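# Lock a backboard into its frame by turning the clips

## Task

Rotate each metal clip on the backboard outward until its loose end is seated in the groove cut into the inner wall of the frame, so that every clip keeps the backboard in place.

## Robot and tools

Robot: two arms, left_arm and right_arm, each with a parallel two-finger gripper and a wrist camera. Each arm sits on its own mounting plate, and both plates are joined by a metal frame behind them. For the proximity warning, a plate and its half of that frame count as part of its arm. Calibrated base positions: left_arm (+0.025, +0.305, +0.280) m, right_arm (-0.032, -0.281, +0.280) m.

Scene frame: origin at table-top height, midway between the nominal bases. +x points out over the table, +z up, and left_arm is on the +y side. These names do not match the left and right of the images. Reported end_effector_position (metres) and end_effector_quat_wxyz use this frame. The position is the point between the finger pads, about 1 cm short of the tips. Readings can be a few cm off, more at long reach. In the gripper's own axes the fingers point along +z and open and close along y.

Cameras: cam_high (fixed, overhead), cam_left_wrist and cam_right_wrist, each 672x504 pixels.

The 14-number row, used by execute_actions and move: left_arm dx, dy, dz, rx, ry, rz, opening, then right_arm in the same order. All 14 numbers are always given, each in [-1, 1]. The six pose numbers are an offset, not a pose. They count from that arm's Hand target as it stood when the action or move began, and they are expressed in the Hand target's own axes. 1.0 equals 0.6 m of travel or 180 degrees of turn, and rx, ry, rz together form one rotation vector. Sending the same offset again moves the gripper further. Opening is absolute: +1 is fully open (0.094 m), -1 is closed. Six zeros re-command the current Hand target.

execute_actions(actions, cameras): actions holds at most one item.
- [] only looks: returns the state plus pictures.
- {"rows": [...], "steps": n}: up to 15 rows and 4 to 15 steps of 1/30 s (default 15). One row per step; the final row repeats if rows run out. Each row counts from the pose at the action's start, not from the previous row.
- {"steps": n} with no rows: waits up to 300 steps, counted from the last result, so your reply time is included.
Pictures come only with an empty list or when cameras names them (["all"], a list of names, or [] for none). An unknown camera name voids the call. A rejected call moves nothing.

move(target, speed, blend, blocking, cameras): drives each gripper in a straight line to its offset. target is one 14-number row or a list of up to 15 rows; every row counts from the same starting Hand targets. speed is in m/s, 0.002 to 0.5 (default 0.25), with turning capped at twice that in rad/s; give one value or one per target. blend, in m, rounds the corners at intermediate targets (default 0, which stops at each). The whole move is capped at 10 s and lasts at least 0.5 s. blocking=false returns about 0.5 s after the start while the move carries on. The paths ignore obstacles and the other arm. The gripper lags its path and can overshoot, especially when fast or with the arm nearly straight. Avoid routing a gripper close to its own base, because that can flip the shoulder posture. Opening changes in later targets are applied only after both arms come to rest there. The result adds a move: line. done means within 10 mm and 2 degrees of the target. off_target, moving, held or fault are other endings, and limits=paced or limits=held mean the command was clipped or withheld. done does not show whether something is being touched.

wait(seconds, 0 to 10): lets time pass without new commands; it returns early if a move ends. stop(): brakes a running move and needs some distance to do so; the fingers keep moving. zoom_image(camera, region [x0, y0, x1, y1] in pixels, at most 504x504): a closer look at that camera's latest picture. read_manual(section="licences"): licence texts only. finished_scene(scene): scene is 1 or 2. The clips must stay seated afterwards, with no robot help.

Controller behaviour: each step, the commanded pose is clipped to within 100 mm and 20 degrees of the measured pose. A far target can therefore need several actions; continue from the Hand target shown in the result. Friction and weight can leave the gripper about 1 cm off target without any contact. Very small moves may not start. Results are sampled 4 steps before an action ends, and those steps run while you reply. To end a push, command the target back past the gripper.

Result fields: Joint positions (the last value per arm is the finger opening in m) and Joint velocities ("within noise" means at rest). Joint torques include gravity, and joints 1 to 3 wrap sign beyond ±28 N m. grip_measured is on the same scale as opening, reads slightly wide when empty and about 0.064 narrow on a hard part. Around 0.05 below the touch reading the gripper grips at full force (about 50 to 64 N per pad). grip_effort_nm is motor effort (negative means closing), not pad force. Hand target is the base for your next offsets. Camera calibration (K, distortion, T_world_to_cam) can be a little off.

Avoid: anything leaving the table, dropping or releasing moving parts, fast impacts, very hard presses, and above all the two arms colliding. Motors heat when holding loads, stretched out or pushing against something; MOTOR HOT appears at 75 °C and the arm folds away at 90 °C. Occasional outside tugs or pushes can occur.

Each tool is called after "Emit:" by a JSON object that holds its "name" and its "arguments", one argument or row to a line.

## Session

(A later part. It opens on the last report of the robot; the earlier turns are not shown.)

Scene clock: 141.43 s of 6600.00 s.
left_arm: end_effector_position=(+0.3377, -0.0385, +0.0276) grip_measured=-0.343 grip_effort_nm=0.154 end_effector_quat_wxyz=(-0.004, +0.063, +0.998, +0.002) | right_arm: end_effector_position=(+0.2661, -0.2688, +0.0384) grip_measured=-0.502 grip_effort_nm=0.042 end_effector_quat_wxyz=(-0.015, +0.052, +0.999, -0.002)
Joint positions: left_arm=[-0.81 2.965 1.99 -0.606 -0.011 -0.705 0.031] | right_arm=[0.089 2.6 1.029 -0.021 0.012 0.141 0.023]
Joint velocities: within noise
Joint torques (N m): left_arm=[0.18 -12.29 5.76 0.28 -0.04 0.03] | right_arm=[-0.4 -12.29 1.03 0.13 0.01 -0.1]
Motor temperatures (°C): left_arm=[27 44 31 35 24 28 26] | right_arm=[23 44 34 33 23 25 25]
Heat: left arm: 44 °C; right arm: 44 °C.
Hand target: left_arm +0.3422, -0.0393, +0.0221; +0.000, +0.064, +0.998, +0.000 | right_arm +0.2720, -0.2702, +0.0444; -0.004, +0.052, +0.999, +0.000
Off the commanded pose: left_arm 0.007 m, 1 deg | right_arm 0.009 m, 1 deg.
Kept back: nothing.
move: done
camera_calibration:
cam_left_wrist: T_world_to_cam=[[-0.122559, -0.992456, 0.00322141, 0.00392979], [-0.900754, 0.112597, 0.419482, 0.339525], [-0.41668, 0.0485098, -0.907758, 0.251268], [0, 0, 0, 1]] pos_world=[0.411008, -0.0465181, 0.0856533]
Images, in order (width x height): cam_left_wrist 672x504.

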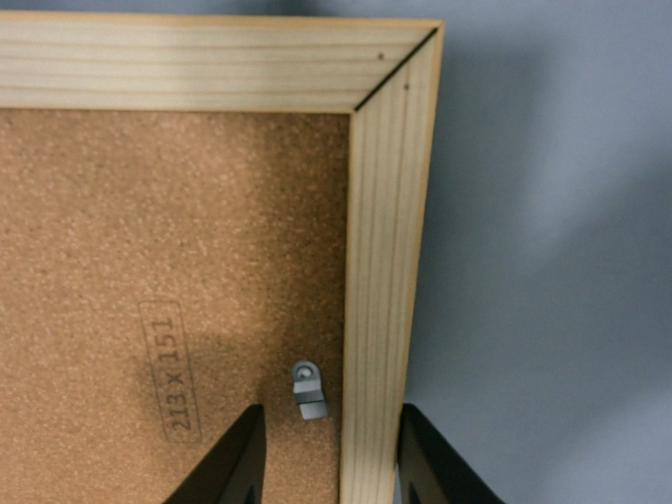

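Emit:
{"name": "move", "arguments": {
  "target": [
    [-0.002,-0.002,0.011,0,0,0,-0.34, 0,0,0,0,0,0,-0.5]
  ],
  "speed": 0.07,
  "cameras": ["cam_left_wrist"]
}}

Emit:
{"name": "zoom_image", "arguments": {
  "camera": "cam_left_wrist",
  "region": [220, 280, 460, 500]
}}

Scene clock: 142.40 s of 6600.00 s.
left_arm: end_effector_position=(+0.3416, -0.0428, +0.0254) grip_measured=-0.343 grip_effort_nm=0.159 end_effector_quat_wxyz=(+0.000, +0.063, +0.998, -0.002) | right_arm: end_effector_position=(+0.2661, -0.2688, +0.0384) grip_measured=-0.502 grip_effort_nm=0.051 end_effector_quat_wxyz=(-0.015, +0.052, +0.999, -0.002)
Joint positions: left_arm=[-0.81 2.982 2.02 -0.606 -0.011 -0.704 0.031] | right_arm=[0.089 2.6 1.029 -0.021 0.012 0.141 0.023]
Joint velocities: within noise
Joint torques (N m): left_arm=[0.18 -11.55 5.82 0.28 -0.04 0.02] | right_arm=[-0.44 -12.18 1.2 0.14 0 -0.07]
Motor temperatures (°C): left_arm=[27 44 31 35 24 28 26] | right_arm=[23 43 34 33 23 25 25]
Heat: left arm: 44 °C; right arm: 43 °C.
Hand target: left_arm +0.3432, -0.0406, +0.0154; +0.000, +0.064, +0.998, +0.000 | right_arm +0.2720, -0.2702, +0.0444; -0.004, +0.052, +0.999, +0.000
Off the commanded pose: left_arm 0.010 m, 0 deg | right_arm 0.009 m, 1 deg.
Kept back: nothing.
move: done
camera_calibration:
cam_left_wrist: T_world_to_cam=[[-0.122833, -0.992367, 0.0109064, 0.0000671829], [-0.904042, 0.116421, 0.411284, 0.345941], [-0.409414, 0.0406596, -0.911442, 0.248295], [0, 0, 0, 1]] pos_world=[0.414409, -0.0503036, 0.0840261]
Images, in order (width x height): cam_left_wrist 672x504.

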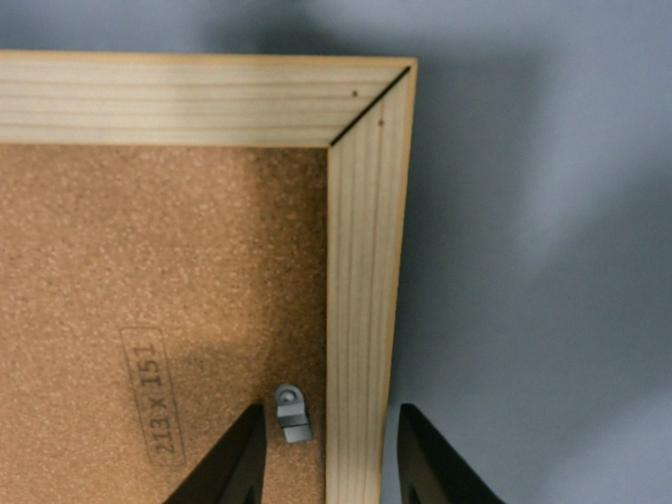

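Scaled by 2.100 from the camera's 672x504 image, which has a finer 960x720 frame.

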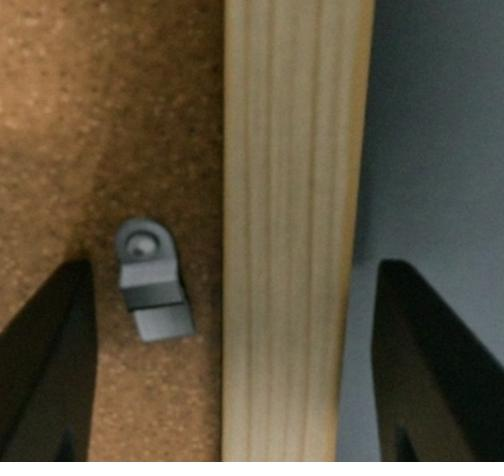

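Emit:
{"name": "move", "arguments": {
  "target": [
    [0.0085,0.0,-0.011,0,0,0,-0.34, 0,0,0,0,0,0,-0.5]
  ],
  "speed": 0.07,
  "cameras": ["cam_left_wrist"]
}}

Emit:
{"name": "zoom_image", "arguments": {
  "camera": "cam_left_wrist",
  "region": [220, 280, 460, 500]
}}

Scene clock: 143.37 s of 6600.00 s.
left_arm: end_effector_position=(+0.3412, -0.0424, +0.0249) grip_measured=-0.343 grip_effort_nm=0.149 end_effector_quat_wxyz=(+0.000, +0.063, +0.998, -0.002) | right_arm: end_effector_position=(+0.2661, -0.2688, +0.0384) grip_measured=-0.502 grip_effort_nm=0.046 end_effector_quat_wxyz=(-0.015, +0.052, +0.999, -0.002)
Joint positions: left_arm=[-0.81 2.982 2.017 -0.605 -0.011 -0.704 0.031] | right_arm=[0.089 2.6 1.029 -0.021 0.012 0.141 0.023]
Joint velocities: within noise
Joint torques (N m): left_arm=[-0.36 -14.45 2.63 0.36 -0.03 -0.05] | right_arm=[-0.18 -12.27 1.14 0.15 -0.03 -0.11]
Motor temperatures (°C): left_arm=[27 44 31 35 24 28 26] | right_arm=[23 43 34 33 23 25 25]
Heat: left arm: 44 °C; right arm: 43 °C.
Hand target: left_arm +0.3381, -0.0399, +0.0220; +0.000, +0.064, +0.998, +0.000 | right_arm +0.2720, -0.2702, +0.0444; -0.004, +0.052, +0.999, +0.000
Off the commanded pose: left_arm 0.005 m, 0 deg | right_arm 0.009 m, 1 deg.
Kept back: nothing.
move: done
camera_calibration:
cam_left_wrist: T_world_to_cam=[[-0.122838, -0.992372, 0.0104107, 0.000452488], [-0.903829, 0.116198, 0.411814, 0.345623], [-0.409883, 0.041177, -0.911208, 0.2479], [0, 0, 0, 1]] pos_world=[0.414049, -0.0499196, 0.083551]
Images, in order (width x height): cam_left_wrist 672x504.

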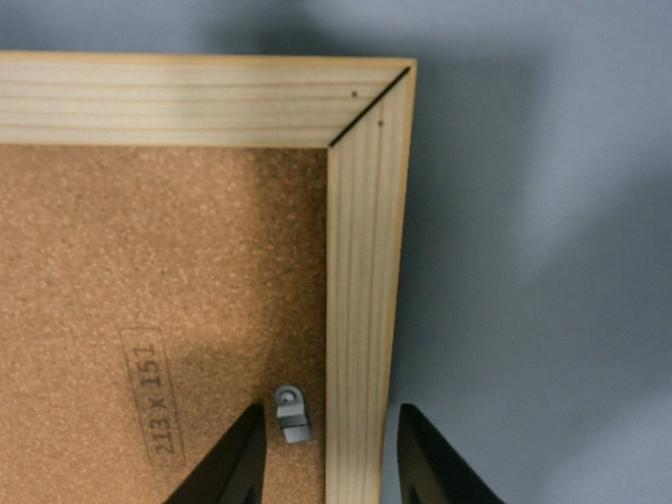

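Scaled by 2.100 from the camera's 672x504 image, which has a finer 960x720 frame.

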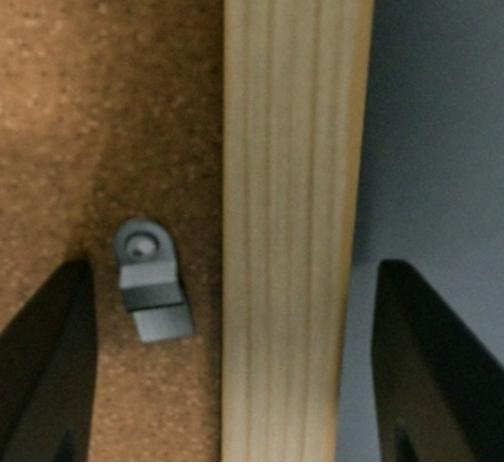

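Emit:
{"name": "move", "arguments": {
  "target": [
    [0.005,0.0,-0.004,0,0,0,-0.36, 0,0,0,0,0,0,-0.5]
  ],
  "speed": 0.07,
  "cameras": ["cam_left_wrist"]
}}

Emit:
{"name": "zoom_image", "arguments": {
  "camera": "cam_left_wrist",
  "region": [220, 280, 460, 500]
}}

Scene clock: 144.30 s of 6600.00 s.
left_arm: end_effector_position=(+0.3410, -0.0422, +0.0250) grip_measured=-0.358 grip_effort_nm=-0.110 end_effector_quat_wxyz=(+0.003, +0.063, +0.998, -0.005) | right_arm: end_effector_position=(+0.2661, -0.2688, +0.0384) grip_measured=-0.502 grip_effort_nm=0.051 end_effector_quat_wxyz=(-0.015, +0.052, +0.999, -0.002)
Joint positions: left_arm=[-0.81 2.973 1.995 -0.583 -0.011 -0.704 0.03] | right_arm=[0.089 2.6 1.029 -0.021 0.012 0.141 0.023]
Joint velocities: within noise
Joint torques (N m): left_arm=[-0.73 -14.94 2.48 0.27 -0.03 -0.08] | right_arm=[-0.25 -12.3 1.29 0.14 0.01 -0.09]
Motor temperatures (°C): left_arm=[27 44 31 35 24 28 26] | right_arm=[23 43 34 33 23 25 25]
Heat: left arm: 44 °C; right arm: 43 °C.
Hand target: left_arm +0.3353, -0.0397, +0.0245; +0.000, +0.064, +0.998, +0.000 | right_arm +0.2720, -0.2702, +0.0444; -0.004, +0.052, +0.999, +0.000
Off the commanded pose: left_arm 0.006 m, 1 deg | right_arm 0.009 m, 1 deg.
Kept back: nothing.
move: done
camera_calibration:
cam_left_wrist: T_world_to_cam=[[-0.122796, -0.992297, 0.016358, 0.000500714], [-0.906367, 0.118846, 0.40543, 0.346513], [-0.404252, 0.034959, -0.91398, 0.245743], [0, 0, 0, 1]] pos_world=[0.413471, -0.0492757, 0.0841091]
Images, in order (width x height): cam_left_wrist 672x504.

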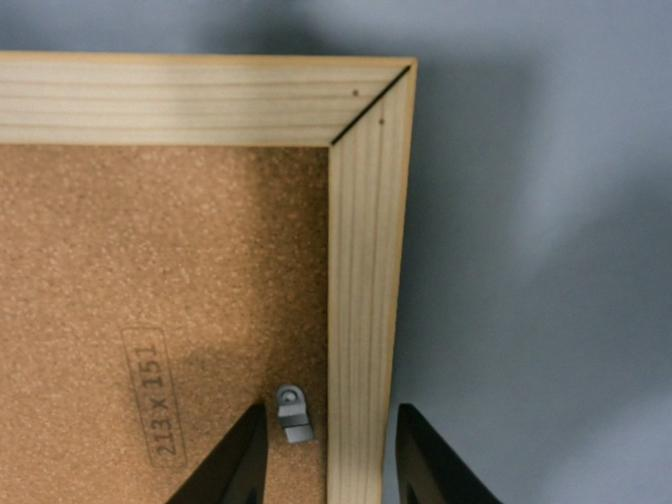

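Scaled by 2.100 from the camera's 672x504 image, which has a finer 960x720 frame.

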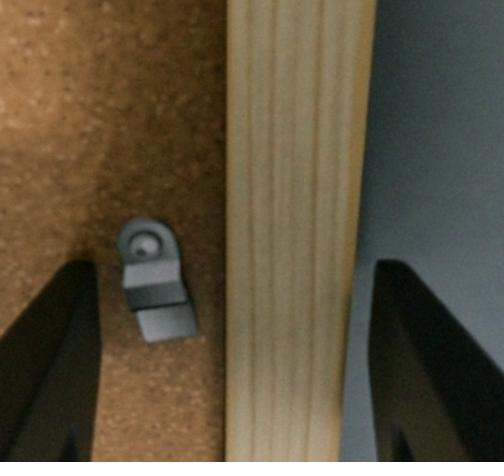

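Emit:
{"name": "move", "arguments": {
  "target": [
    [0.003,0.0,-0.004,0,0,0,-0.36, 0,0,0,0,0,0,-0.5]
  ],
  "speed": 0.07,
  "cameras": []
}}

Scene clock: 145.23 s of 6600.00 s.
left_arm: end_effector_position=(+0.3395, -0.0415, +0.0250) grip_measured=-0.358 grip_effort_nm=-0.105 end_effector_quat_wxyz=(+0.004, +0.064, +0.998, -0.005) | right_arm: end_effector_position=(+0.2661, -0.2688, +0.0384) grip_measured=-0.502 grip_effort_nm=0.046 end_effector_quat_wxyz=(-0.015, +0.052, +0.999, -0.002)
Joint positions: left_arm=[-0.812 2.965 1.977 -0.57 -0.012 -0.704 0.03] | right_arm=[0.089 2.6 1.029 -0.021 0.012 0.141 0.023]
Joint velocities: within noise
Joint torques (N m): left_arm=[-0.81 -15.38 2.48 0.19 -0.02 -0.11] | right_arm=[-0.35 -12.03 1.24 0.12 0.01 -0.09]
Motor temperatures (°C): left_arm=[27 44 31 35 24 28 26] | right_arm=[23 43 34 33 23 25 25]
Heat: left arm: 44 °C; right arm: 43 °C.
Hand target: left_arm +0.3334, -0.0393, +0.0268; +0.000, +0.064, +0.998, +0.000 | right_arm +0.2720, -0.2702, +0.0444; -0.004, +0.052, +0.999, +0.000
Off the commanded pose: left_arm 0.007 m, 1 deg | right_arm 0.009 m, 1 deg.
Kept back: nothing.
move: done
No camera images: "cameras" was empty.

Emit:
{"name": "move", "arguments": {
  "target": [
    [0.002,-0.007,0.004,0,0,0,-0.48, 0,0,0,0,0,0,-0.5],
    [0.002,-0.010,0.005,0,0,0,-0.55, 0,0,0,0,0,0,-0.5]
  ],
  "speed": 0.03,
  "cameras": ["cam_left_wrist"]
}}

Emit:
{"name": "zoom_image", "arguments": {
  "camera": "cam_left_wrist",
  "region": [220, 280, 460, 500]
}}

Scene clock: 147.37 s of 6600.00 s.
left_arm: end_effector_position=(+0.3373, -0.0433, +0.0250) grip_measured=-0.547 grip_effort_nm=-0.144 end_effector_quat_wxyz=(+0.007, +0.062, +0.998, -0.002) | right_arm: end_effector_position=(+0.2661, -0.2688, +0.0384) grip_measured=-0.502 grip_effort_nm=0.046 end_effector_quat_wxyz=(-0.015, +0.052, +0.999, -0.002)
Joint positions: left_arm=[-0.821 2.965 1.977 -0.57 -0.021 -0.717 0.021] | right_arm=[0.089 2.6 1.029 -0.021 0.012 0.141 0.023]
Joint velocities: within noise
Joint torques (N m): left_arm=[-0.96 -13.6 4.66 0.11 0.07 -0.1] | right_arm=[-0.27 -12.25 1.09 0.16 0.07 -0.09]
Motor temperatures (°C): left_arm=[27 45 31 35 24 28 26] | right_arm=[23 43 34 33 23 25 25]
Heat: left arm: 45 °C; right arm: 43 °C.
Hand target: left_arm +0.3314, -0.0451, +0.0238; +0.000, +0.064, +0.998, +0.000 | right_arm +0.2720, -0.2702, +0.0444; -0.004, +0.052, +0.999, +0.000
Off the commanded pose: left_arm 0.006 m, 1 deg | right_arm 0.009 m, 1 deg.
Kept back: nothing.
move: done
camera_calibration:
cam_left_wrist: T_world_to_cam=[[-0.121251, -0.992565, 0.0106254, -0.00149828], [-0.909926, 0.115421, 0.398388, 0.344564], [-0.396652, 0.0386366, -0.917156, 0.242035], [0, 0, 0, 1]] pos_world=[0.40935, -0.0506084, 0.0847297]
Images, in order (width x height): cam_left_wrist 672x504.

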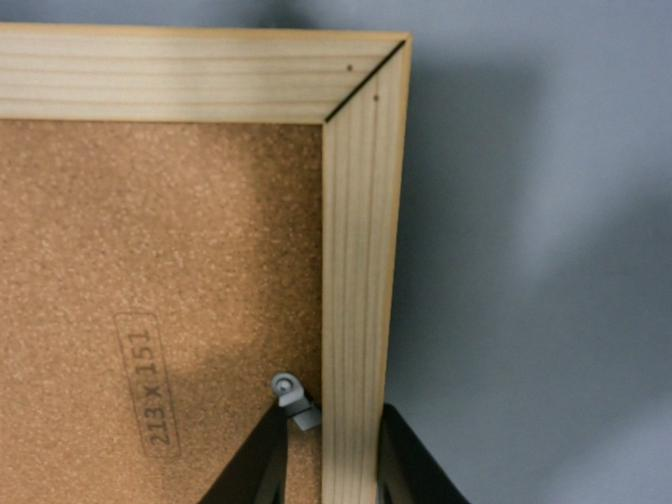

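Scaled by 2.100 from the camera's 672x504 image, which has a finer 960x720 frame.

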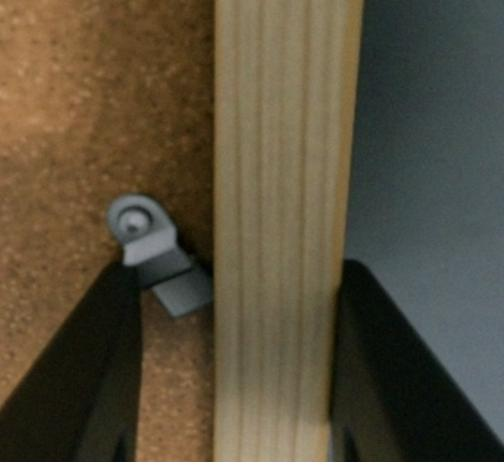

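Emit:
{"name": "move", "arguments": {
  "target": [
    [-0.002,-0.006,0.001,0,0,0,-0.62, 0,0,0,0,0,0,-0.5],
    [-0.003,-0.009,0.002,0,0,0,-0.66, 0,0,0,0,0,0,-0.5]
  ],
  "speed": 0.03,
  "cameras": ["cam_left_wrist"]
}}

Emit:
{"name": "zoom_image", "arguments": {
  "camera": "cam_left_wrist",
  "region": [220, 280, 460, 500]
}}

Scene clock: 149.57 s of 6600.00 s.
left_arm: end_effector_position=(+0.3364, -0.0485, +0.0278) grip_measured=-0.657 grip_effort_nm=-0.110 end_effector_quat_wxyz=(+0.005, +0.063, +0.998, -0.002) | right_arm: end_effector_position=(+0.2661, -0.2688, +0.0384) grip_measured=-0.502 grip_effort_nm=0.046 end_effector_quat_wxyz=(-0.015, +0.052, +0.999, -0.002)
Joint positions: left_arm=[-0.829 2.97 2.004 -0.594 -0.018 -0.722 0.016] | right_arm=[0.089 2.6 1.029 -0.021 0.012 0.141 0.023]
Joint velocities: within noise
Joint torques (N m): left_arm=[-0.84 -12.31 6.08 0.11 0.04 -0.11] | right_arm=[-0.2 -12.25 1.13 0.16 -0.01 -0.07]
Motor temperatures (°C): left_arm=[27 45 31 35 24 28 26] | right_arm=[23 43 34 33 23 25 25]
Heat: left arm: 45 °C; right arm: 43 °C.
Hand target: left_arm +0.3325, -0.0507, +0.0226; +0.000, +0.064, +0.998, +0.000 | right_arm +0.2720, -0.2702, +0.0444; -0.004, +0.052, +0.999, +0.000
Off the commanded pose: left_arm 0.007 m, 1 deg | right_arm 0.009 m, 1 deg.
Kept back: nothing.
move: done
camera_calibration:
cam_left_wrist: T_world_to_cam=[[-0.123552, -0.992271, 0.0115662, -0.00600793], [-0.907932, 0.11774, 0.402241, 0.342516], [-0.400493, 0.0391964, -0.915461, 0.245635], [0, 0, 0, 1]] pos_world=[0.408614, -0.0559172, 0.087165]
Images, in order (width x height): cam_left_wrist 672x504.

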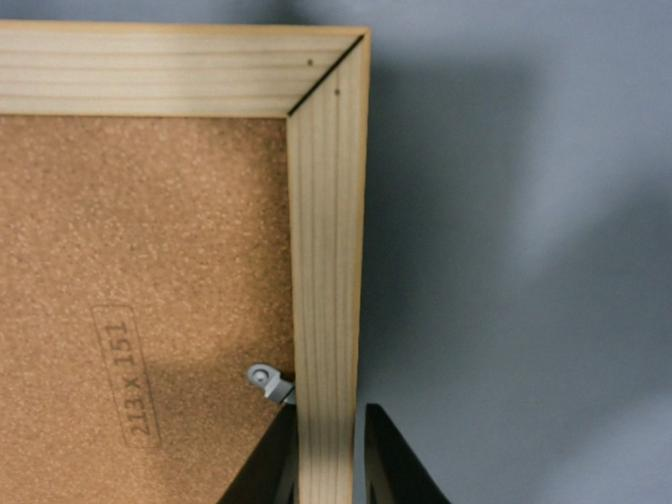

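Scaled by 2.100 from the camera's 672x504 image, which has a finer 960x720 frame.

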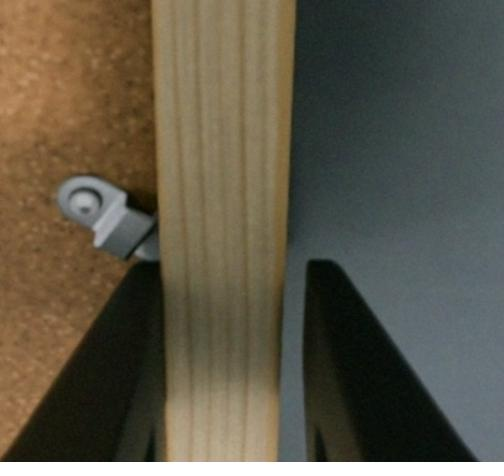

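Emit:
{"name": "move", "arguments": {
  "target": [
    [-0.003,0.003,-0.025,0,0,0,-0.36, 0,0,0,0,0,0,-0.5],
    [-0.008,0.014,-0.025,0,0,0,-0.36, 0,0,0,0,0,0,-0.5],
    [-0.008,0.014,0.005,0,0,0,-0.36, 0,0,0,0,0,0,-0.5]
  ],
  "speed": 0.08,
  "cameras": ["cam_left_wrist"]
}}

Emit:
{"name": "zoom_image", "arguments": {
  "camera": "cam_left_wrist",
  "region": [220, 280, 460, 500]
}}

Scene clock: 150.73 s of 6600.00 s.
left_arm: end_effector_position=(+0.3355, -0.0419, +0.0256) grip_measured=-0.363 grip_effort_nm=0.159 end_effector_quat_wxyz=(-0.001, +0.062, +0.998, +0.003) | right_arm: end_effector_position=(+0.2661, -0.2688, +0.0384) grip_measured=-0.502 grip_effort_nm=0.046 end_effector_quat_wxyz=(-0.015, +0.052, +0.999, -0.002)
Joint positions: left_arm=[-0.821 2.973 1.999 -0.604 -0.017 -0.716 0.03] | right_arm=[0.089 2.6 1.029 -0.021 0.012 0.141 0.023]
Joint velocities: within noise
Joint torques (N m): left_arm=[0.12 -12.34 5.72 0.27 0.03 0.03] | right_arm=[-0.34 -12.31 1.26 0.12 0 -0.11]
Motor temperatures (°C): left_arm=[27 45 31 35 24 28 26] | right_arm=[23 43 34 33 23 25 25]
Heat: left arm: 45 °C; right arm: 43 °C.
Hand target: left_arm +0.3383, -0.0430, +0.0196; +0.000, +0.064, +0.998, +0.000 | right_arm +0.2720, -0.2702, +0.0444; -0.004, +0.052, +0.999, +0.000
Off the commanded pose: left_arm 0.007 m, 0 deg | right_arm 0.009 m, 1 deg.
Kept back: nothing.
move: done
camera_calibration:
cam_left_wrist: T_world_to_cam=[[-0.121443, -0.992598, 0.000701728, 0.0000071114], [-0.903243, 0.110804, 0.414577, 0.339704], [-0.411586, 0.0497136, -0.910014, 0.24707], [0, 0, 0, 1]] pos_world=[0.408527, -0.0499162, 0.0840038]
Images, in order (width x height): cam_left_wrist 672x504.

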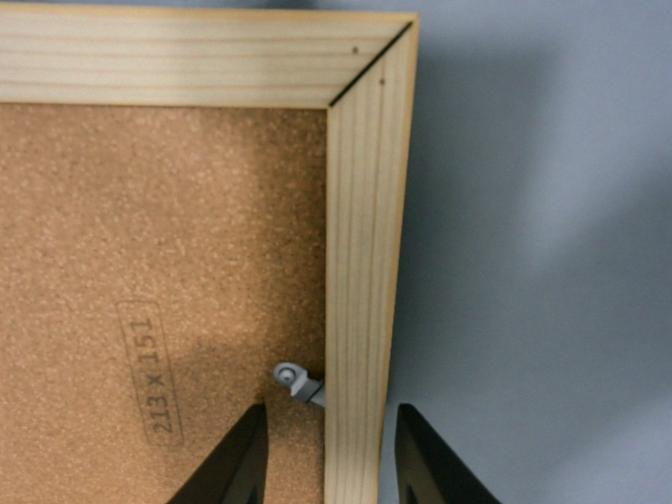

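Scaled by 2.100 from the camera's 672x504 image, which has a finer 960x720 frame.

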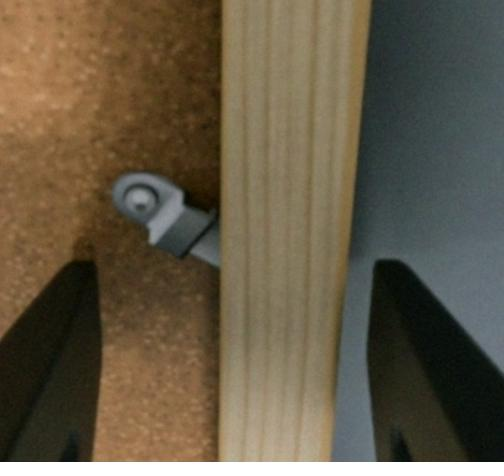

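Emit:
{"name": "move", "arguments": {
  "target": [
    [-0.006,0.0,0.0,0,0,0,-0.36, 0,0,0,0,0,0,-0.5]
  ],
  "speed": 0.08,
  "cameras": ["cam_left_wrist"]
}}

Emit:
{"name": "zoom_image", "arguments": {
  "camera": "cam_left_wrist",
  "region": [220, 280, 460, 500]
}}

Scene clock: 153.37 s of 6600.00 s.
left_arm: end_effector_position=(+0.3405, -0.0448, +0.0257) grip_measured=-0.363 grip_effort_nm=0.159 end_effector_quat_wxyz=(+0.003, +0.063, +0.998, -0.001) | right_arm: end_effector_position=(+0.2661, -0.2688, +0.0384) grip_measured=-0.502 grip_effort_nm=0.051 end_effector_quat_wxyz=(-0.015, +0.052, +0.999, -0.002)
Joint positions: left_arm=[-0.817 2.981 2.019 -0.604 -0.017 -0.711 0.03] | right_arm=[0.089 2.6 1.029 -0.021 0.012 0.14 0.023]
Joint velocities: within noise
Joint torques (N m): left_arm=[0.17 -12.22 6.02 0.17 0.02 0.04] | right_arm=[-0.29 -12.15 1.02 0.12 0.01 -0.07]
Motor temperatures (°C): left_arm=[27 44 32 35 24 28 26] | right_arm=[23 43 34 33 23 25 25]
Heat: left arm: 44 °C; right arm: 43 °C.
Hand target: left_arm +0.3420, -0.0435, +0.0197; +0.000, +0.064, +0.998, +0.000 | right_arm +0.2720, -0.2702, +0.0444; -0.004, +0.052, +0.999, +0.000
Off the commanded pose: left_arm 0.006 m, 0 deg | right_arm 0.009 m, 1 deg.
Kept back: nothing.
move: done
camera_calibration:
cam_left_wrist: T_world_to_cam=[[-0.122451, -0.992437, 0.00867768, -0.00206886], [-0.906461, 0.115395, 0.406217, 0.345979], [-0.404146, 0.0418759, -0.913735, 0.246544], [0, 0, 0, 1]] pos_world=[0.413003, -0.0523017, 0.0847513]
Images, in order (width x height): cam_left_wrist 672x504.

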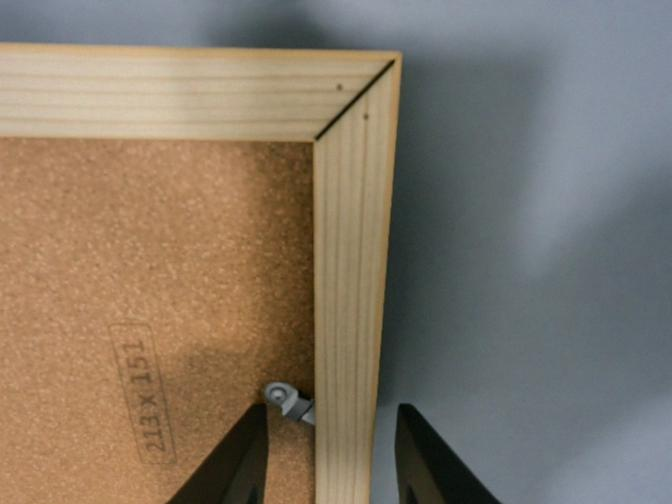

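Scaled by 2.100 from the camera's 672x504 image, which has a finer 960x720 frame.

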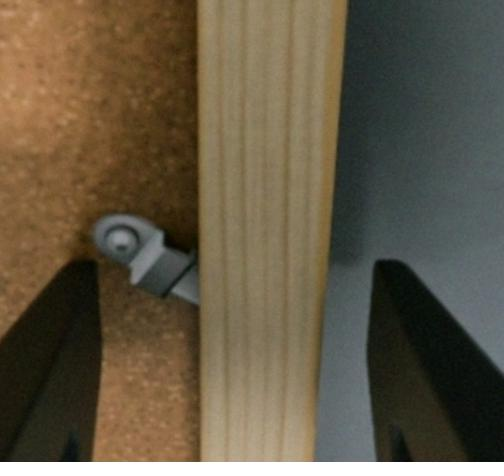

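Emit:
{"name": "move", "arguments": {
  "target": [
    [0.002,0.0,0.001,0,0,0,-0.55, 0,0,0,0,0,0,-0.5],
    [0.002,0.0,0.001,0,0,0,-0.65, 0,0,0,0,0,0,-0.5]
  ],
  "speed": 0.03,
  "cameras": ["cam_left_wrist"]
}}

Emit:
{"name": "zoom_image", "arguments": {
  "camera": "cam_left_wrist",
  "region": [220, 280, 460, 500]
}}

Scene clock: 155.50 s of 6600.00 s.
left_arm: end_effector_position=(+0.3404, -0.0450, +0.0257) grip_measured=-0.645 grip_effort_nm=-0.247 end_effector_quat_wxyz=(+0.003, +0.063, +0.998, -0.001) | right_arm: end_effector_position=(+0.2661, -0.2688, +0.0384) grip_measured=-0.502 grip_effort_nm=0.046 end_effector_quat_wxyz=(-0.015, +0.052, +0.999, -0.002)
Joint positions: left_arm=[-0.817 2.981 2.019 -0.604 -0.016 -0.711 0.017] | right_arm=[0.089 2.6 1.029 -0.021 0.012 0.14 0.023]
Joint velocities: within noise
Joint torques (N m): left_arm=[0.06 -12.31 5.55 0.21 0.01 0.01] | right_arm=[-0.39 -12.23 0.99 0.16 0.02 -0.07]
Motor temperatures (°C): left_arm=[27 45 32 35 24 28 26] | right_arm=[23 43 34 32 23 25 25]
Heat: left arm: 45 °C; right arm: 43 °C.
Hand target: left_arm +0.3409, -0.0434, +0.0191; +0.000, +0.064, +0.998, +0.000 | right_arm +0.2720, -0.2702, +0.0444; -0.004, +0.052, +0.999, +0.000
Off the commanded pose: left_arm 0.007 m, 0 deg | right_arm 0.009 m, 1 deg.
Kept back: nothing.
move: done
camera_calibration:
cam_left_wrist: T_world_to_cam=[[-0.122826, -0.99238, 0.00979008, -0.00218359], [-0.906176, 0.116168, 0.406634, 0.34585], [-0.404672, 0.0410736, -0.913539, 0.246655], [0, 0, 0, 1]] pos_world=[0.412947, -0.0524747, 0.0847161]
Images, in order (width x height): cam_left_wrist 672x504.

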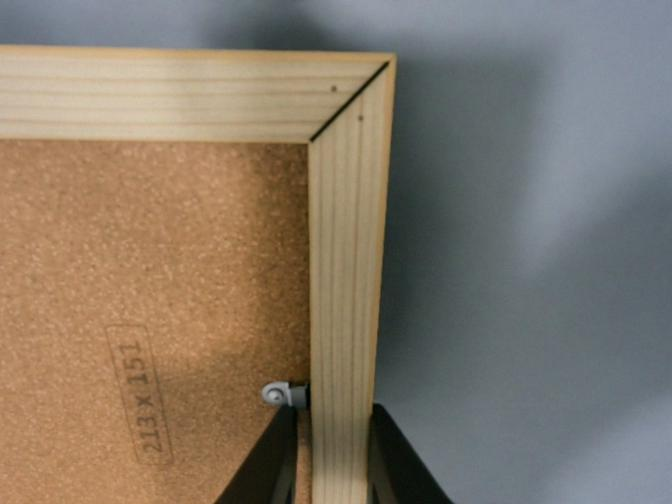

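Scaled by 2.100 from the camera's 672x504 image, which has a finer 960x720 frame.

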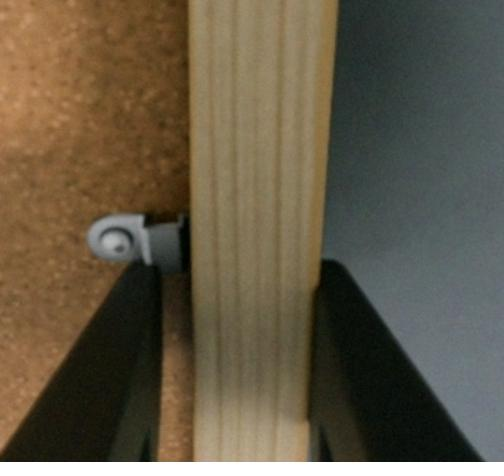

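Emit:
{"name": "move", "arguments": {
  "target": [
    [0,0.003,-0.005,0,0,0,-0.5, 0,0,0,0,0,0,-0.5],
    [0.0,0.003,-0.07,0,0,0,-0.36, 0,0,0,0,0,0,-0.5],
    [0.11,0.01,-0.07,0,0,0,-0.36, 0,0,0,0,0,0,-0.5]
  ],
  "speed": 0.12,
  "cameras": ["cam_left_wrist"]
}}

Scene clock: 158.97 s of 6600.00 s.
left_arm: end_effector_position=(+0.2697, -0.0219, +0.0499) grip_measured=-0.363 grip_effort_nm=0.154 end_effector_quat_wxyz=(-0.012, +0.068, +0.998, +0.012) | right_arm: end_effector_position=(+0.2661, -0.2688, +0.0384) grip_measured=-0.502 grip_effort_nm=0.051 end_effector_quat_wxyz=(-0.015, +0.052, +0.999, -0.002)
Joint positions: left_arm=[-0.907 2.754 1.593 -0.447 -0.011 -0.79 0.03] | right_arm=[0.089 2.6 1.029 -0.021 0.012 0.14 0.023]
Joint velocities: within noise
Joint torques (N m): left_arm=[-0.16 -15.84 2.55 0.27 -0.03 -0.11] | right_arm=[-0.4 -12.3 1.03 0.15 0.02 -0.1]
Motor temperatures (°C): left_arm=[27 46 31 35 24 28 26] | right_arm=[23 43 34 32 23 25 25]
Heat: left arm: 46 °C; right arm: 43 °C.
Hand target: left_arm +0.2760, -0.0289, +0.0610; +0.000, +0.064, +0.998, +0.000 | right_arm +0.2720, -0.2702, +0.0444; -0.004, +0.052, +0.999, +0.000
Off the commanded pose: left_arm 0.015 m, 2 deg | right_arm 0.009 m, 1 deg.
Kept back: nothing.
move: off_target (left_arm)
camera_calibration:
cam_left_wrist: T_world_to_cam=[[-0.133609, -0.99091, -0.0156609, 0.0159672], [-0.893194, 0.113557, 0.435096, 0.264224], [-0.429363, 0.0721209, -0.900248, 0.245884], [0, 0, 0, 1]] pos_world=[0.34371, -0.0319157, 0.106643]
Images, in order (width x height): cam_left_wrist 672x504.

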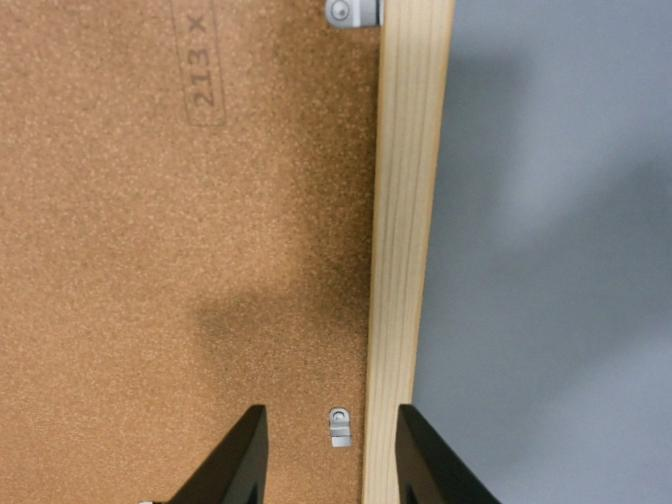

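Emit:
{"name": "move", "arguments": {
  "target": [
    [0.064,-0.004,0.027,0,0,0,-0.36, 0,0,0,0,0,0,-0.5]
  ],
  "speed": 0.1,
  "cameras": ["cam_left_wrist"]
}}

Scene clock: 160.27 s of 6600.00 s.
left_arm: end_effector_position=(+0.2322, -0.0193, +0.0356) grip_measured=-0.363 grip_effort_nm=0.159 end_effector_quat_wxyz=(-0.010, +0.068, +0.998, +0.012) | right_arm: end_effector_position=(+0.2661, -0.2688, +0.0384) grip_measured=-0.502 grip_effort_nm=0.046 end_effector_quat_wxyz=(-0.015, +0.052, +0.999, -0.002)
Joint positions: left_arm=[-0.98 2.748 1.474 -0.331 -0.011 -0.864 0.03] | right_arm=[0.089 2.6 1.029 -0.021 0.012 0.14 0.023]
Joint velocities: within noise
Joint torques (N m): left_arm=[-0.21 -14.83 2.24 0.28 -0.03 -0.11] | right_arm=[-0.28 -12.23 1.22 0.11 -0.01 -0.09]
Motor temperatures (°C): left_arm=[27 45 31 35 24 28 26] | right_arm=[23 42 34 32 23 25 25]
Heat: left arm: 45 °C; right arm: 42 °C.
Hand target: left_arm +0.2376, -0.0264, +0.0447; +0.000, +0.064, +0.998, +0.000 | right_arm +0.2720, -0.2702, +0.0444; -0.004, +0.052, +0.999, +0.000
Off the commanded pose: left_arm 0.013 m, 2 deg | right_arm 0.009 m, 1 deg.
Kept back: nothing.
move: off_target (left_arm)
camera_calibration:
cam_left_wrist: T_world_to_cam=[[-0.133551, -0.990926, -0.0151466, 0.0133466], [-0.89466, 0.113974, 0.431964, 0.237133], [-0.426318, 0.0712403, -0.901764, 0.216033], [0, 0, 0, 1]] pos_world=[0.306035, -0.0291919, 0.0925796]
Images, in order (width x height): cam_left_wrist 672x504.

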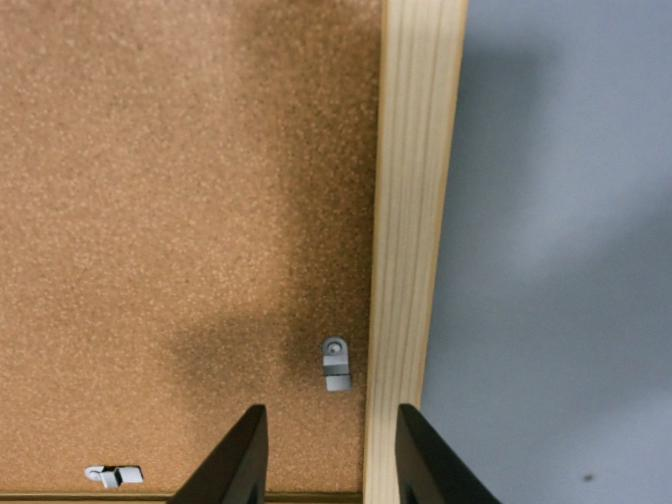

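Emit:
{"name": "move", "arguments": {
  "target": [
    [-0.004,-0.014,-0.002,0,0,0,-0.36, 0,0,0,0,0,0,-0.5]
  ],
  "speed": 0.1,
  "cameras": ["cam_left_wrist"]
}}

Scene clock: 161.27 s of 6600.00 s.
left_arm: end_effector_position=(+0.2352, -0.0258, +0.0377) grip_measured=-0.363 grip_effort_nm=0.159 end_effector_quat_wxyz=(-0.006, +0.065, +0.998, +0.006) | right_arm: end_effector_position=(+0.2661, -0.2688, +0.0384) grip_measured=-0.502 grip_effort_nm=0.042 end_effector_quat_wxyz=(-0.015, +0.052, +0.999, -0.002)
Joint positions: left_arm=[-0.983 2.748 1.491 -0.334 -0.011 -0.873 0.03] | right_arm=[0.089 2.6 1.029 -0.021 0.012 0.14 0.023]
Joint velocities: within noise
Joint torques (N m): left_arm=[-0.69 -13.72 4.27 0.06 -0.03 -0.11] | right_arm=[-0.47 -12.11 1.16 0.12 -0.01 -0.11]
Motor temperatures (°C): left_arm=[27 45 31 34 24 28 26] | right_arm=[23 42 34 32 23 25 25]
Heat: left arm: 45 °C; right arm: 42 °C.
Hand target: left_arm +0.2389, -0.0350, +0.0459; +0.000, +0.064, +0.998, +0.000 | right_arm +0.2720, -0.2702, +0.0444; -0.004, +0.052, +0.999, +0.000
Off the commanded pose: left_arm 0.013 m, 1 deg | right_arm 0.009 m, 1 deg.
Kept back: nothing.
move: off_target (left_arm)
camera_calibration:
cam_left_wrist: T_world_to_cam=[[-0.126482, -0.991959, -0.0044944, 0.00520052], [-0.898804, 0.112685, 0.423619, 0.240894], [-0.419707, 0.0576198, -0.905829, 0.217947], [0, 0, 0, 1]] pos_world=[0.308647, -0.0345444, 0.0953985]
Images, in order (width x height): cam_left_wrist 672x504.

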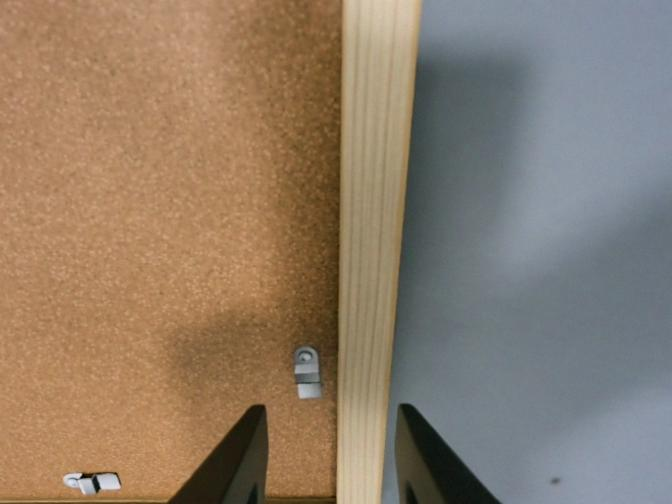

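Emit:
{"name": "move", "arguments": {
  "target": [
    [0.003,0.012,0.040,0,0,0,-0.36, 0,0,0,0,0,0,-0.5]
  ],
  "speed": 0.06,
  "cameras": ["cam_left_wrist"]
}}

Emit:
{"name": "zoom_image", "arguments": {
  "camera": "cam_left_wrist",
  "region": [220, 280, 460, 500]
}}

Scene clock: 162.27 s of 6600.00 s.
left_arm: end_effector_position=(+0.2338, -0.0244, +0.0265) grip_measured=-0.362 grip_effort_nm=0.149 end_effector_quat_wxyz=(-0.005, +0.065, +0.998, +0.003) | right_arm: end_effector_position=(+0.2661, -0.2688, +0.0384) grip_measured=-0.502 grip_effort_nm=0.042 end_effector_quat_wxyz=(-0.015, +0.052, +0.999, -0.002)
Joint positions: left_arm=[-0.983 2.778 1.491 -0.298 -0.01 -0.873 0.03] | right_arm=[0.089 2.6 1.029 -0.021 0.012 0.14 0.023]
Joint velocities: within noise
Joint torques (N m): left_arm=[0.01 -10.63 4.37 0.27 -0.05 -0.03] | right_arm=[-0.36 -12.21 1.14 0.14 0.01 -0.06]
Motor temperatures (°C): left_arm=[27 45 31 34 24 28 26] | right_arm=[23 42 34 32 23 25 25]
Heat: left arm: 45 °C; right arm: 42 °C.
Hand target: left_arm +0.2380, -0.0277, +0.0220; +0.000, +0.064, +0.998, +0.000 | right_arm +0.2720, -0.2702, +0.0444; -0.004, +0.052, +0.999, +0.000
Off the commanded pose: left_arm 0.007 m, 1 deg | right_arm 0.009 m, 1 deg.
Kept back: nothing.
move: done
camera_calibration:
cam_left_wrist: T_world_to_cam=[[-0.125993, -0.99203, 0.00145981, 0.00605925], [-0.899791, 0.114898, 0.420921, 0.244599], [-0.417734, 0.0517197, -0.907096, 0.20659], [0, 0, 0, 1]] pos_world=[0.307152, -0.0327778, 0.0844315]
Images, in order (width x height): cam_left_wrist 672x504.

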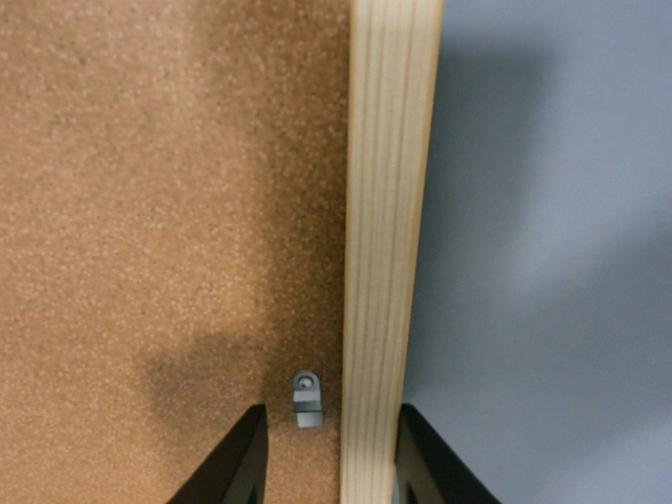

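Scaled by 2.100 from the camera's 672x504 image, which has a finer 960x720 frame.

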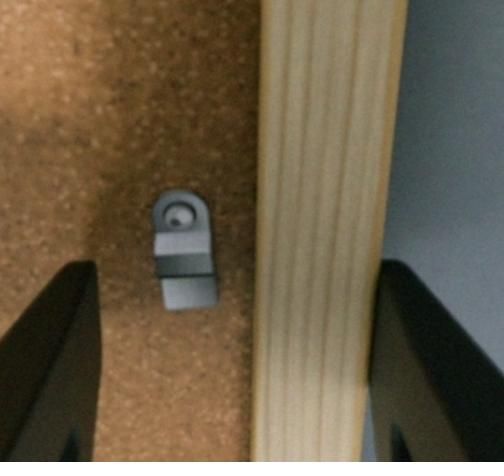

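Emit:
{"name": "move", "arguments": {
  "target": [
    [0.0,-0.006,0.00,0,0,0,-0.34, 0,0,0,0,0,0,-0.5],
    [0.0,-0.006,0.009,0,0,0,-0.34, 0,0,0,0,0,0,-0.5]
  ],
  "speed": 0.06,
  "cameras": ["cam_left_wrist"]
}}

Emit:
{"name": "zoom_image", "arguments": {
  "camera": "cam_left_wrist",
  "region": [220, 280, 460, 500]
}}

Scene clock: 163.90 s of 6600.00 s.
left_arm: end_effector_position=(+0.2375, -0.0302, +0.0236) grip_measured=-0.343 grip_effort_nm=0.154 end_effector_quat_wxyz=(-0.001, +0.065, +0.998, -0.001) | right_arm: end_effector_position=(+0.2661, -0.2688, +0.0384) grip_measured=-0.502 grip_effort_nm=0.051 end_effector_quat_wxyz=(-0.015, +0.052, +0.999, -0.002)
Joint positions: left_arm=[-0.983 2.796 1.52 -0.298 -0.01 -0.873 0.031] | right_arm=[0.089 2.6 1.029 -0.021 0.012 0.14 0.023]
Joint velocities: within noise
Joint torques (N m): left_arm=[-0.42 -10.22 4.33 0.27 -0.05 -0.08] | right_arm=[-0.35 -12.27 1.13 0.15 0.02 -0.09]
Motor temperatures (°C): left_arm=[27 45 31 34 24 28 26] | right_arm=[23 42 34 32 23 25 25]
Heat: left arm: 45 °C; right arm: 42 °C.
Hand target: left_arm +0.2376, -0.0313, +0.0166; +0.000, +0.064, +0.998, +0.000 | right_arm +0.2720, -0.2702, +0.0444; -0.004, +0.052, +0.999, +0.000
Off the commanded pose: left_arm 0.007 m, 0 deg | right_arm 0.009 m, 1 deg.
Kept back: nothing.
move: done
camera_calibration:
cam_left_wrist: T_world_to_cam=[[-0.125881, -0.991995, 0.00996075, 0.000539898], [-0.902294, 0.11866, 0.41447, 0.250634], [-0.412334, 0.0431863, -0.910009, 0.204327], [0, 0, 0, 1]] pos_world=[0.310465, -0.0380288, 0.0820537]
Images, in order (width x height): cam_left_wrist 672x504.

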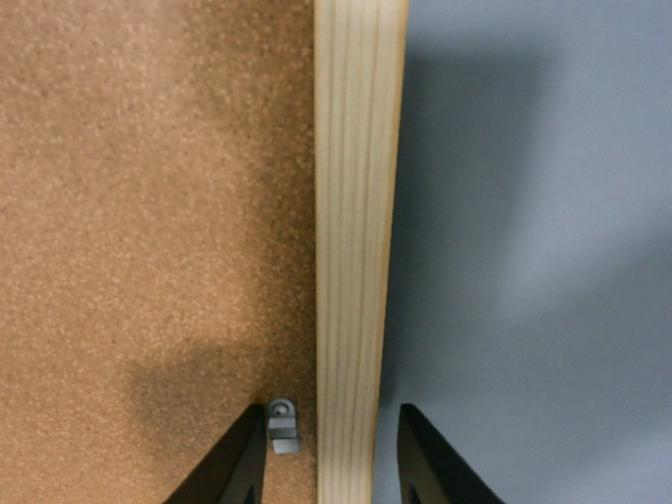

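Scaled by 2.100 from the camera's 672x504 image, which has a finer 960x720 frame.

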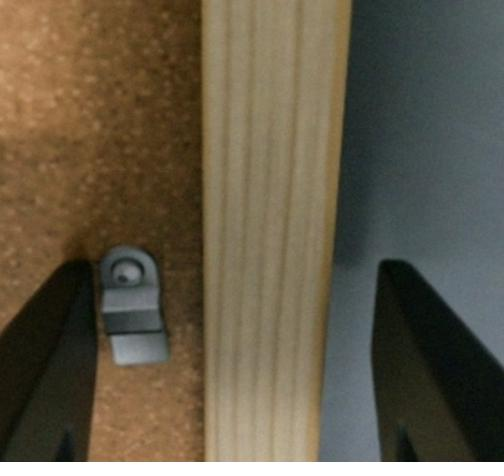

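Emit:
{"name": "move", "arguments": {
  "target": [
    [0.008,0.004,-0.014,0,0,0,-0.34, 0,0,0,0,0,0,-0.5]
  ],
  "speed": 0.06,
  "cameras": ["cam_left_wrist"]
}}

Emit:
{"name": "zoom_image", "arguments": {
  "camera": "cam_left_wrist",
  "region": [220, 280, 460, 500]
}}

Scene clock: 164.83 s of 6600.00 s.
left_arm: end_effector_position=(+0.2366, -0.0300, +0.0233) grip_measured=-0.343 grip_effort_nm=0.159 end_effector_quat_wxyz=(+0.000, +0.065, +0.998, -0.002) | right_arm: end_effector_position=(+0.2661, -0.2688, +0.0384) grip_measured=-0.502 grip_effort_nm=0.046 end_effector_quat_wxyz=(-0.015, +0.052, +0.999, -0.002)
Joint positions: left_arm=[-0.985 2.794 1.513 -0.29 -0.01 -0.875 0.031] | right_arm=[0.089 2.6 1.029 -0.021 0.012 0.14 0.023]
Joint velocities: within noise
Joint torques (N m): left_arm=[-0.72 -13.35 1.61 0.25 -0.04 -0.11] | right_arm=[-0.21 -12.11 1.25 0.14 0.04 -0.03]
Motor temperatures (°C): left_arm=[27 45 31 34 24 28 26] | right_arm=[23 42 34 32 23 25 25]
Heat: left arm: 45 °C; right arm: 42 °C.
Hand target: left_arm +0.2332, -0.0283, +0.0250; +0.000, +0.064, +0.998, +0.000 | right_arm +0.2720, -0.2702, +0.0444; -0.004, +0.052, +0.999, +0.000
Off the commanded pose: left_arm 0.004 m, 0 deg | right_arm 0.009 m, 1 deg.
Kept back: nothing.
move: done
camera_calibration:
cam_left_wrist: T_world_to_cam=[[-0.125869, -0.991983, 0.0112458, 0.00064151], [-0.903078, 0.119266, 0.412585, 0.250208], [-0.410618, 0.0417759, -0.91085, 0.20316], [0, 0, 0, 1]] pos_world=[0.309459, -0.037692, 0.0818093]
Images, in order (width x height): cam_left_wrist 672x504.

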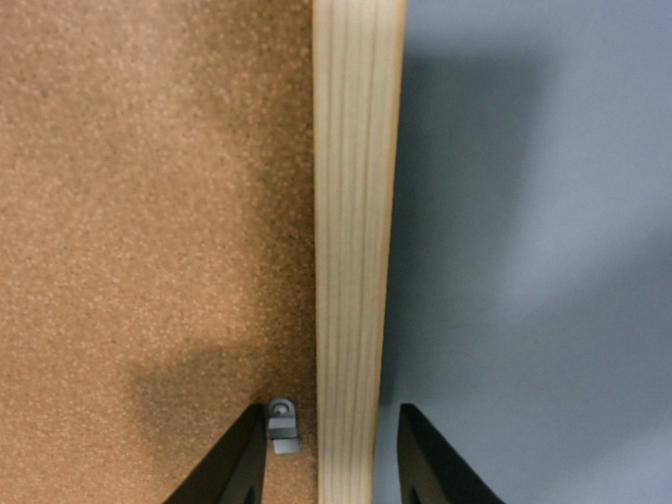

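Scaled by 2.100 from the camera's 672x504 image, which has a finer 960x720 frame.

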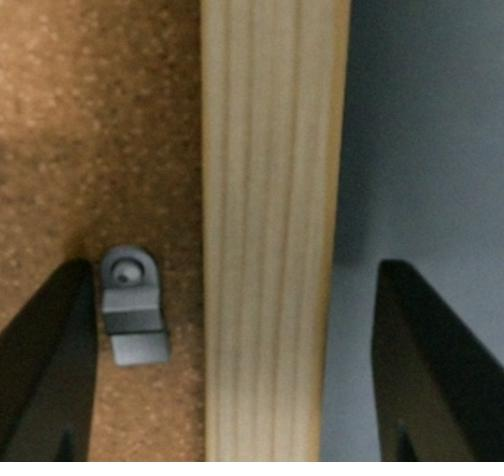

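Emit:
{"name": "move", "arguments": {
  "target": [
    [0.006,0.003,-0.003,0,0,0,-0.34, 0,0,0,0,0,0,-0.5]
  ],
  "speed": 0.06,
  "cameras": ["cam_left_wrist"]
}}

Emit:
{"name": "zoom_image", "arguments": {
  "camera": "cam_left_wrist",
  "region": [220, 280, 460, 500]
}}

Scene clock: 165.77 s of 6600.00 s.
left_arm: end_effector_position=(+0.2331, -0.0269, +0.0233) grip_measured=-0.343 grip_effort_nm=0.154 end_effector_quat_wxyz=(+0.000, +0.065, +0.998, -0.002) | right_arm: end_effector_position=(+0.2661, -0.2688, +0.0384) grip_measured=-0.502 grip_effort_nm=0.051 end_effector_quat_wxyz=(-0.015, +0.052, +0.999, -0.002)
Joint positions: left_arm=[-0.988 2.786 1.489 -0.274 -0.011 -0.879 0.031] | right_arm=[0.089 2.6 1.029 -0.021 0.012 0.14 0.023]
Joint velocities: within noise
Joint torques (N m): left_arm=[-0.79 -13.67 1.61 0.21 -0.04 -0.12] | right_arm=[-0.43 -12.26 1.06 0.16 0.04 -0.09]
Motor temperatures (°C): left_arm=[27 45 31 34 24 28 26] | right_arm=[23 42 33 32 23 25 25]
Heat: left arm: 45 °C; right arm: 42 °C.
Hand target: left_arm +0.2299, -0.0261, +0.0268; +0.000, +0.064, +0.998, +0.000 | right_arm +0.2720, -0.2702, +0.0444; -0.004, +0.052, +0.999, +0.000
Off the commanded pose: left_arm 0.005 m, 0 deg | right_arm 0.009 m, 1 deg.
Kept back: nothing.
move: done
camera_calibration:
cam_left_wrist: T_world_to_cam=[[-0.125875, -0.991988, 0.0107347, 0.0032563], [-0.903135, 0.119064, 0.412518, 0.246723], [-0.410491, 0.0422306, -0.910886, 0.201617], [0, 0, 0, 1]] pos_world=[0.305996, -0.03466, 0.0818371]
Images, in order (width x height): cam_left_wrist 672x504.

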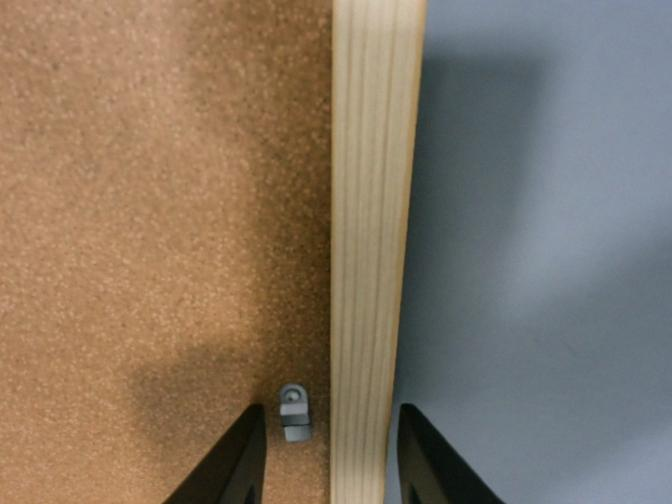

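Scaled by 2.100 from the camera's 672x504 image, which has a finer 960x720 frame.

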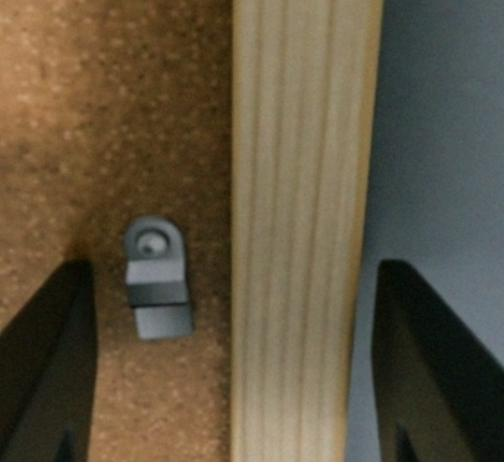

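Emit:
{"name": "move", "arguments": {
  "target": [
    [0.003,0.0,0.0,0,0,0,-0.36, 0,0,0,0,0,0,-0.5],
    [0.003,-0.004,0.003,0,0,0,-0.48, 0,0,0,0,0,0,-0.5],
    [0.003,-0.007,0.004,0,0,0,-0.56, 0,0,0,0,0,0,-0.5]
  ],
  "speed": 0.03,
  "cameras": ["cam_left_wrist"]
}}

Emit:
{"name": "zoom_image", "arguments": {
  "camera": "cam_left_wrist",
  "region": [220, 280, 460, 500]
}}

Scene clock: 169.10 s of 6600.00 s.
left_arm: end_effector_position=(+0.2302, -0.0279, +0.0232) grip_measured=-0.557 grip_effort_nm=-0.154 end_effector_quat_wxyz=(+0.003, +0.063, +0.998, -0.001) | right_arm: end_effector_position=(+0.2661, -0.2688, +0.0384) grip_measured=-0.502 grip_effort_nm=0.051 end_effector_quat_wxyz=(-0.015, +0.052, +0.999, -0.002)
Joint positions: left_arm=[-0.998 2.784 1.482 -0.268 -0.016 -0.892 0.021] | right_arm=[0.089 2.6 1.029 -0.021 0.012 0.14 0.023]
Joint velocities: within noise
Joint torques (N m): left_arm=[-0.77 -12.34 3.18 0.13 0.02 -0.1] | right_arm=[-0.1 -12.21 1.11 0.13 0.02 -0.08]
Motor temperatures (°C): left_arm=[27 45 31 34 24 28 26] | right_arm=[23 42 33 32 23 25 25]
Heat: left arm: 45 °C; right arm: 42 °C.
Hand target: left_arm +0.2276, -0.0300, +0.0244; +0.000, +0.064, +0.998, +0.000 | right_arm +0.2720, -0.2702, +0.0444; -0.004, +0.052, +0.999, +0.000
Off the commanded pose: left_arm 0.004 m, 0 deg | right_arm 0.009 m, 1 deg.
Kept back: nothing.
move: done
camera_calibration:
cam_left_wrist: T_world_to_cam=[[-0.123237, -0.992339, 0.00872003, 0.00131104], [-0.905886, 0.11608, 0.407304, 0.244909], [-0.405196, 0.0422957, -0.913251, 0.199267], [0, 0, 0, 1]] pos_world=[0.302763, -0.0355561, 0.0822167]
Images, in order (width x height): cam_left_wrist 672x504.

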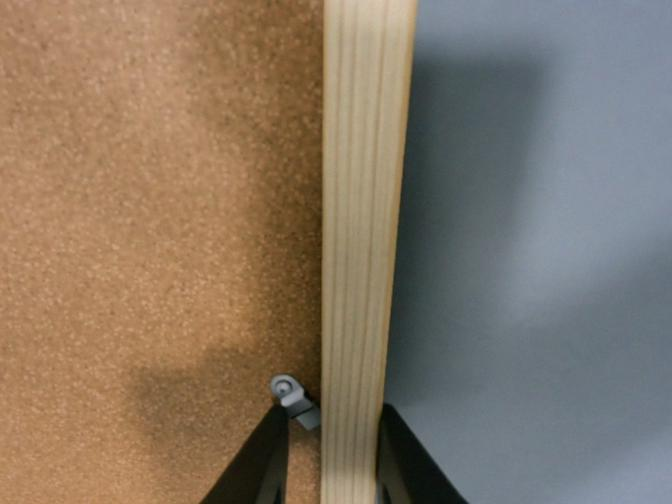

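Scaled by 2.100 from the camera's 672x504 image, which has a finer 960x720 frame.

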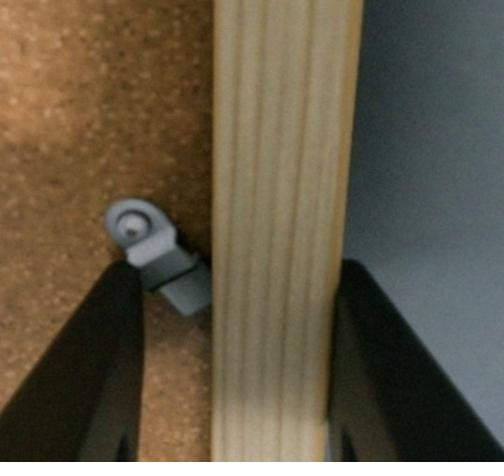

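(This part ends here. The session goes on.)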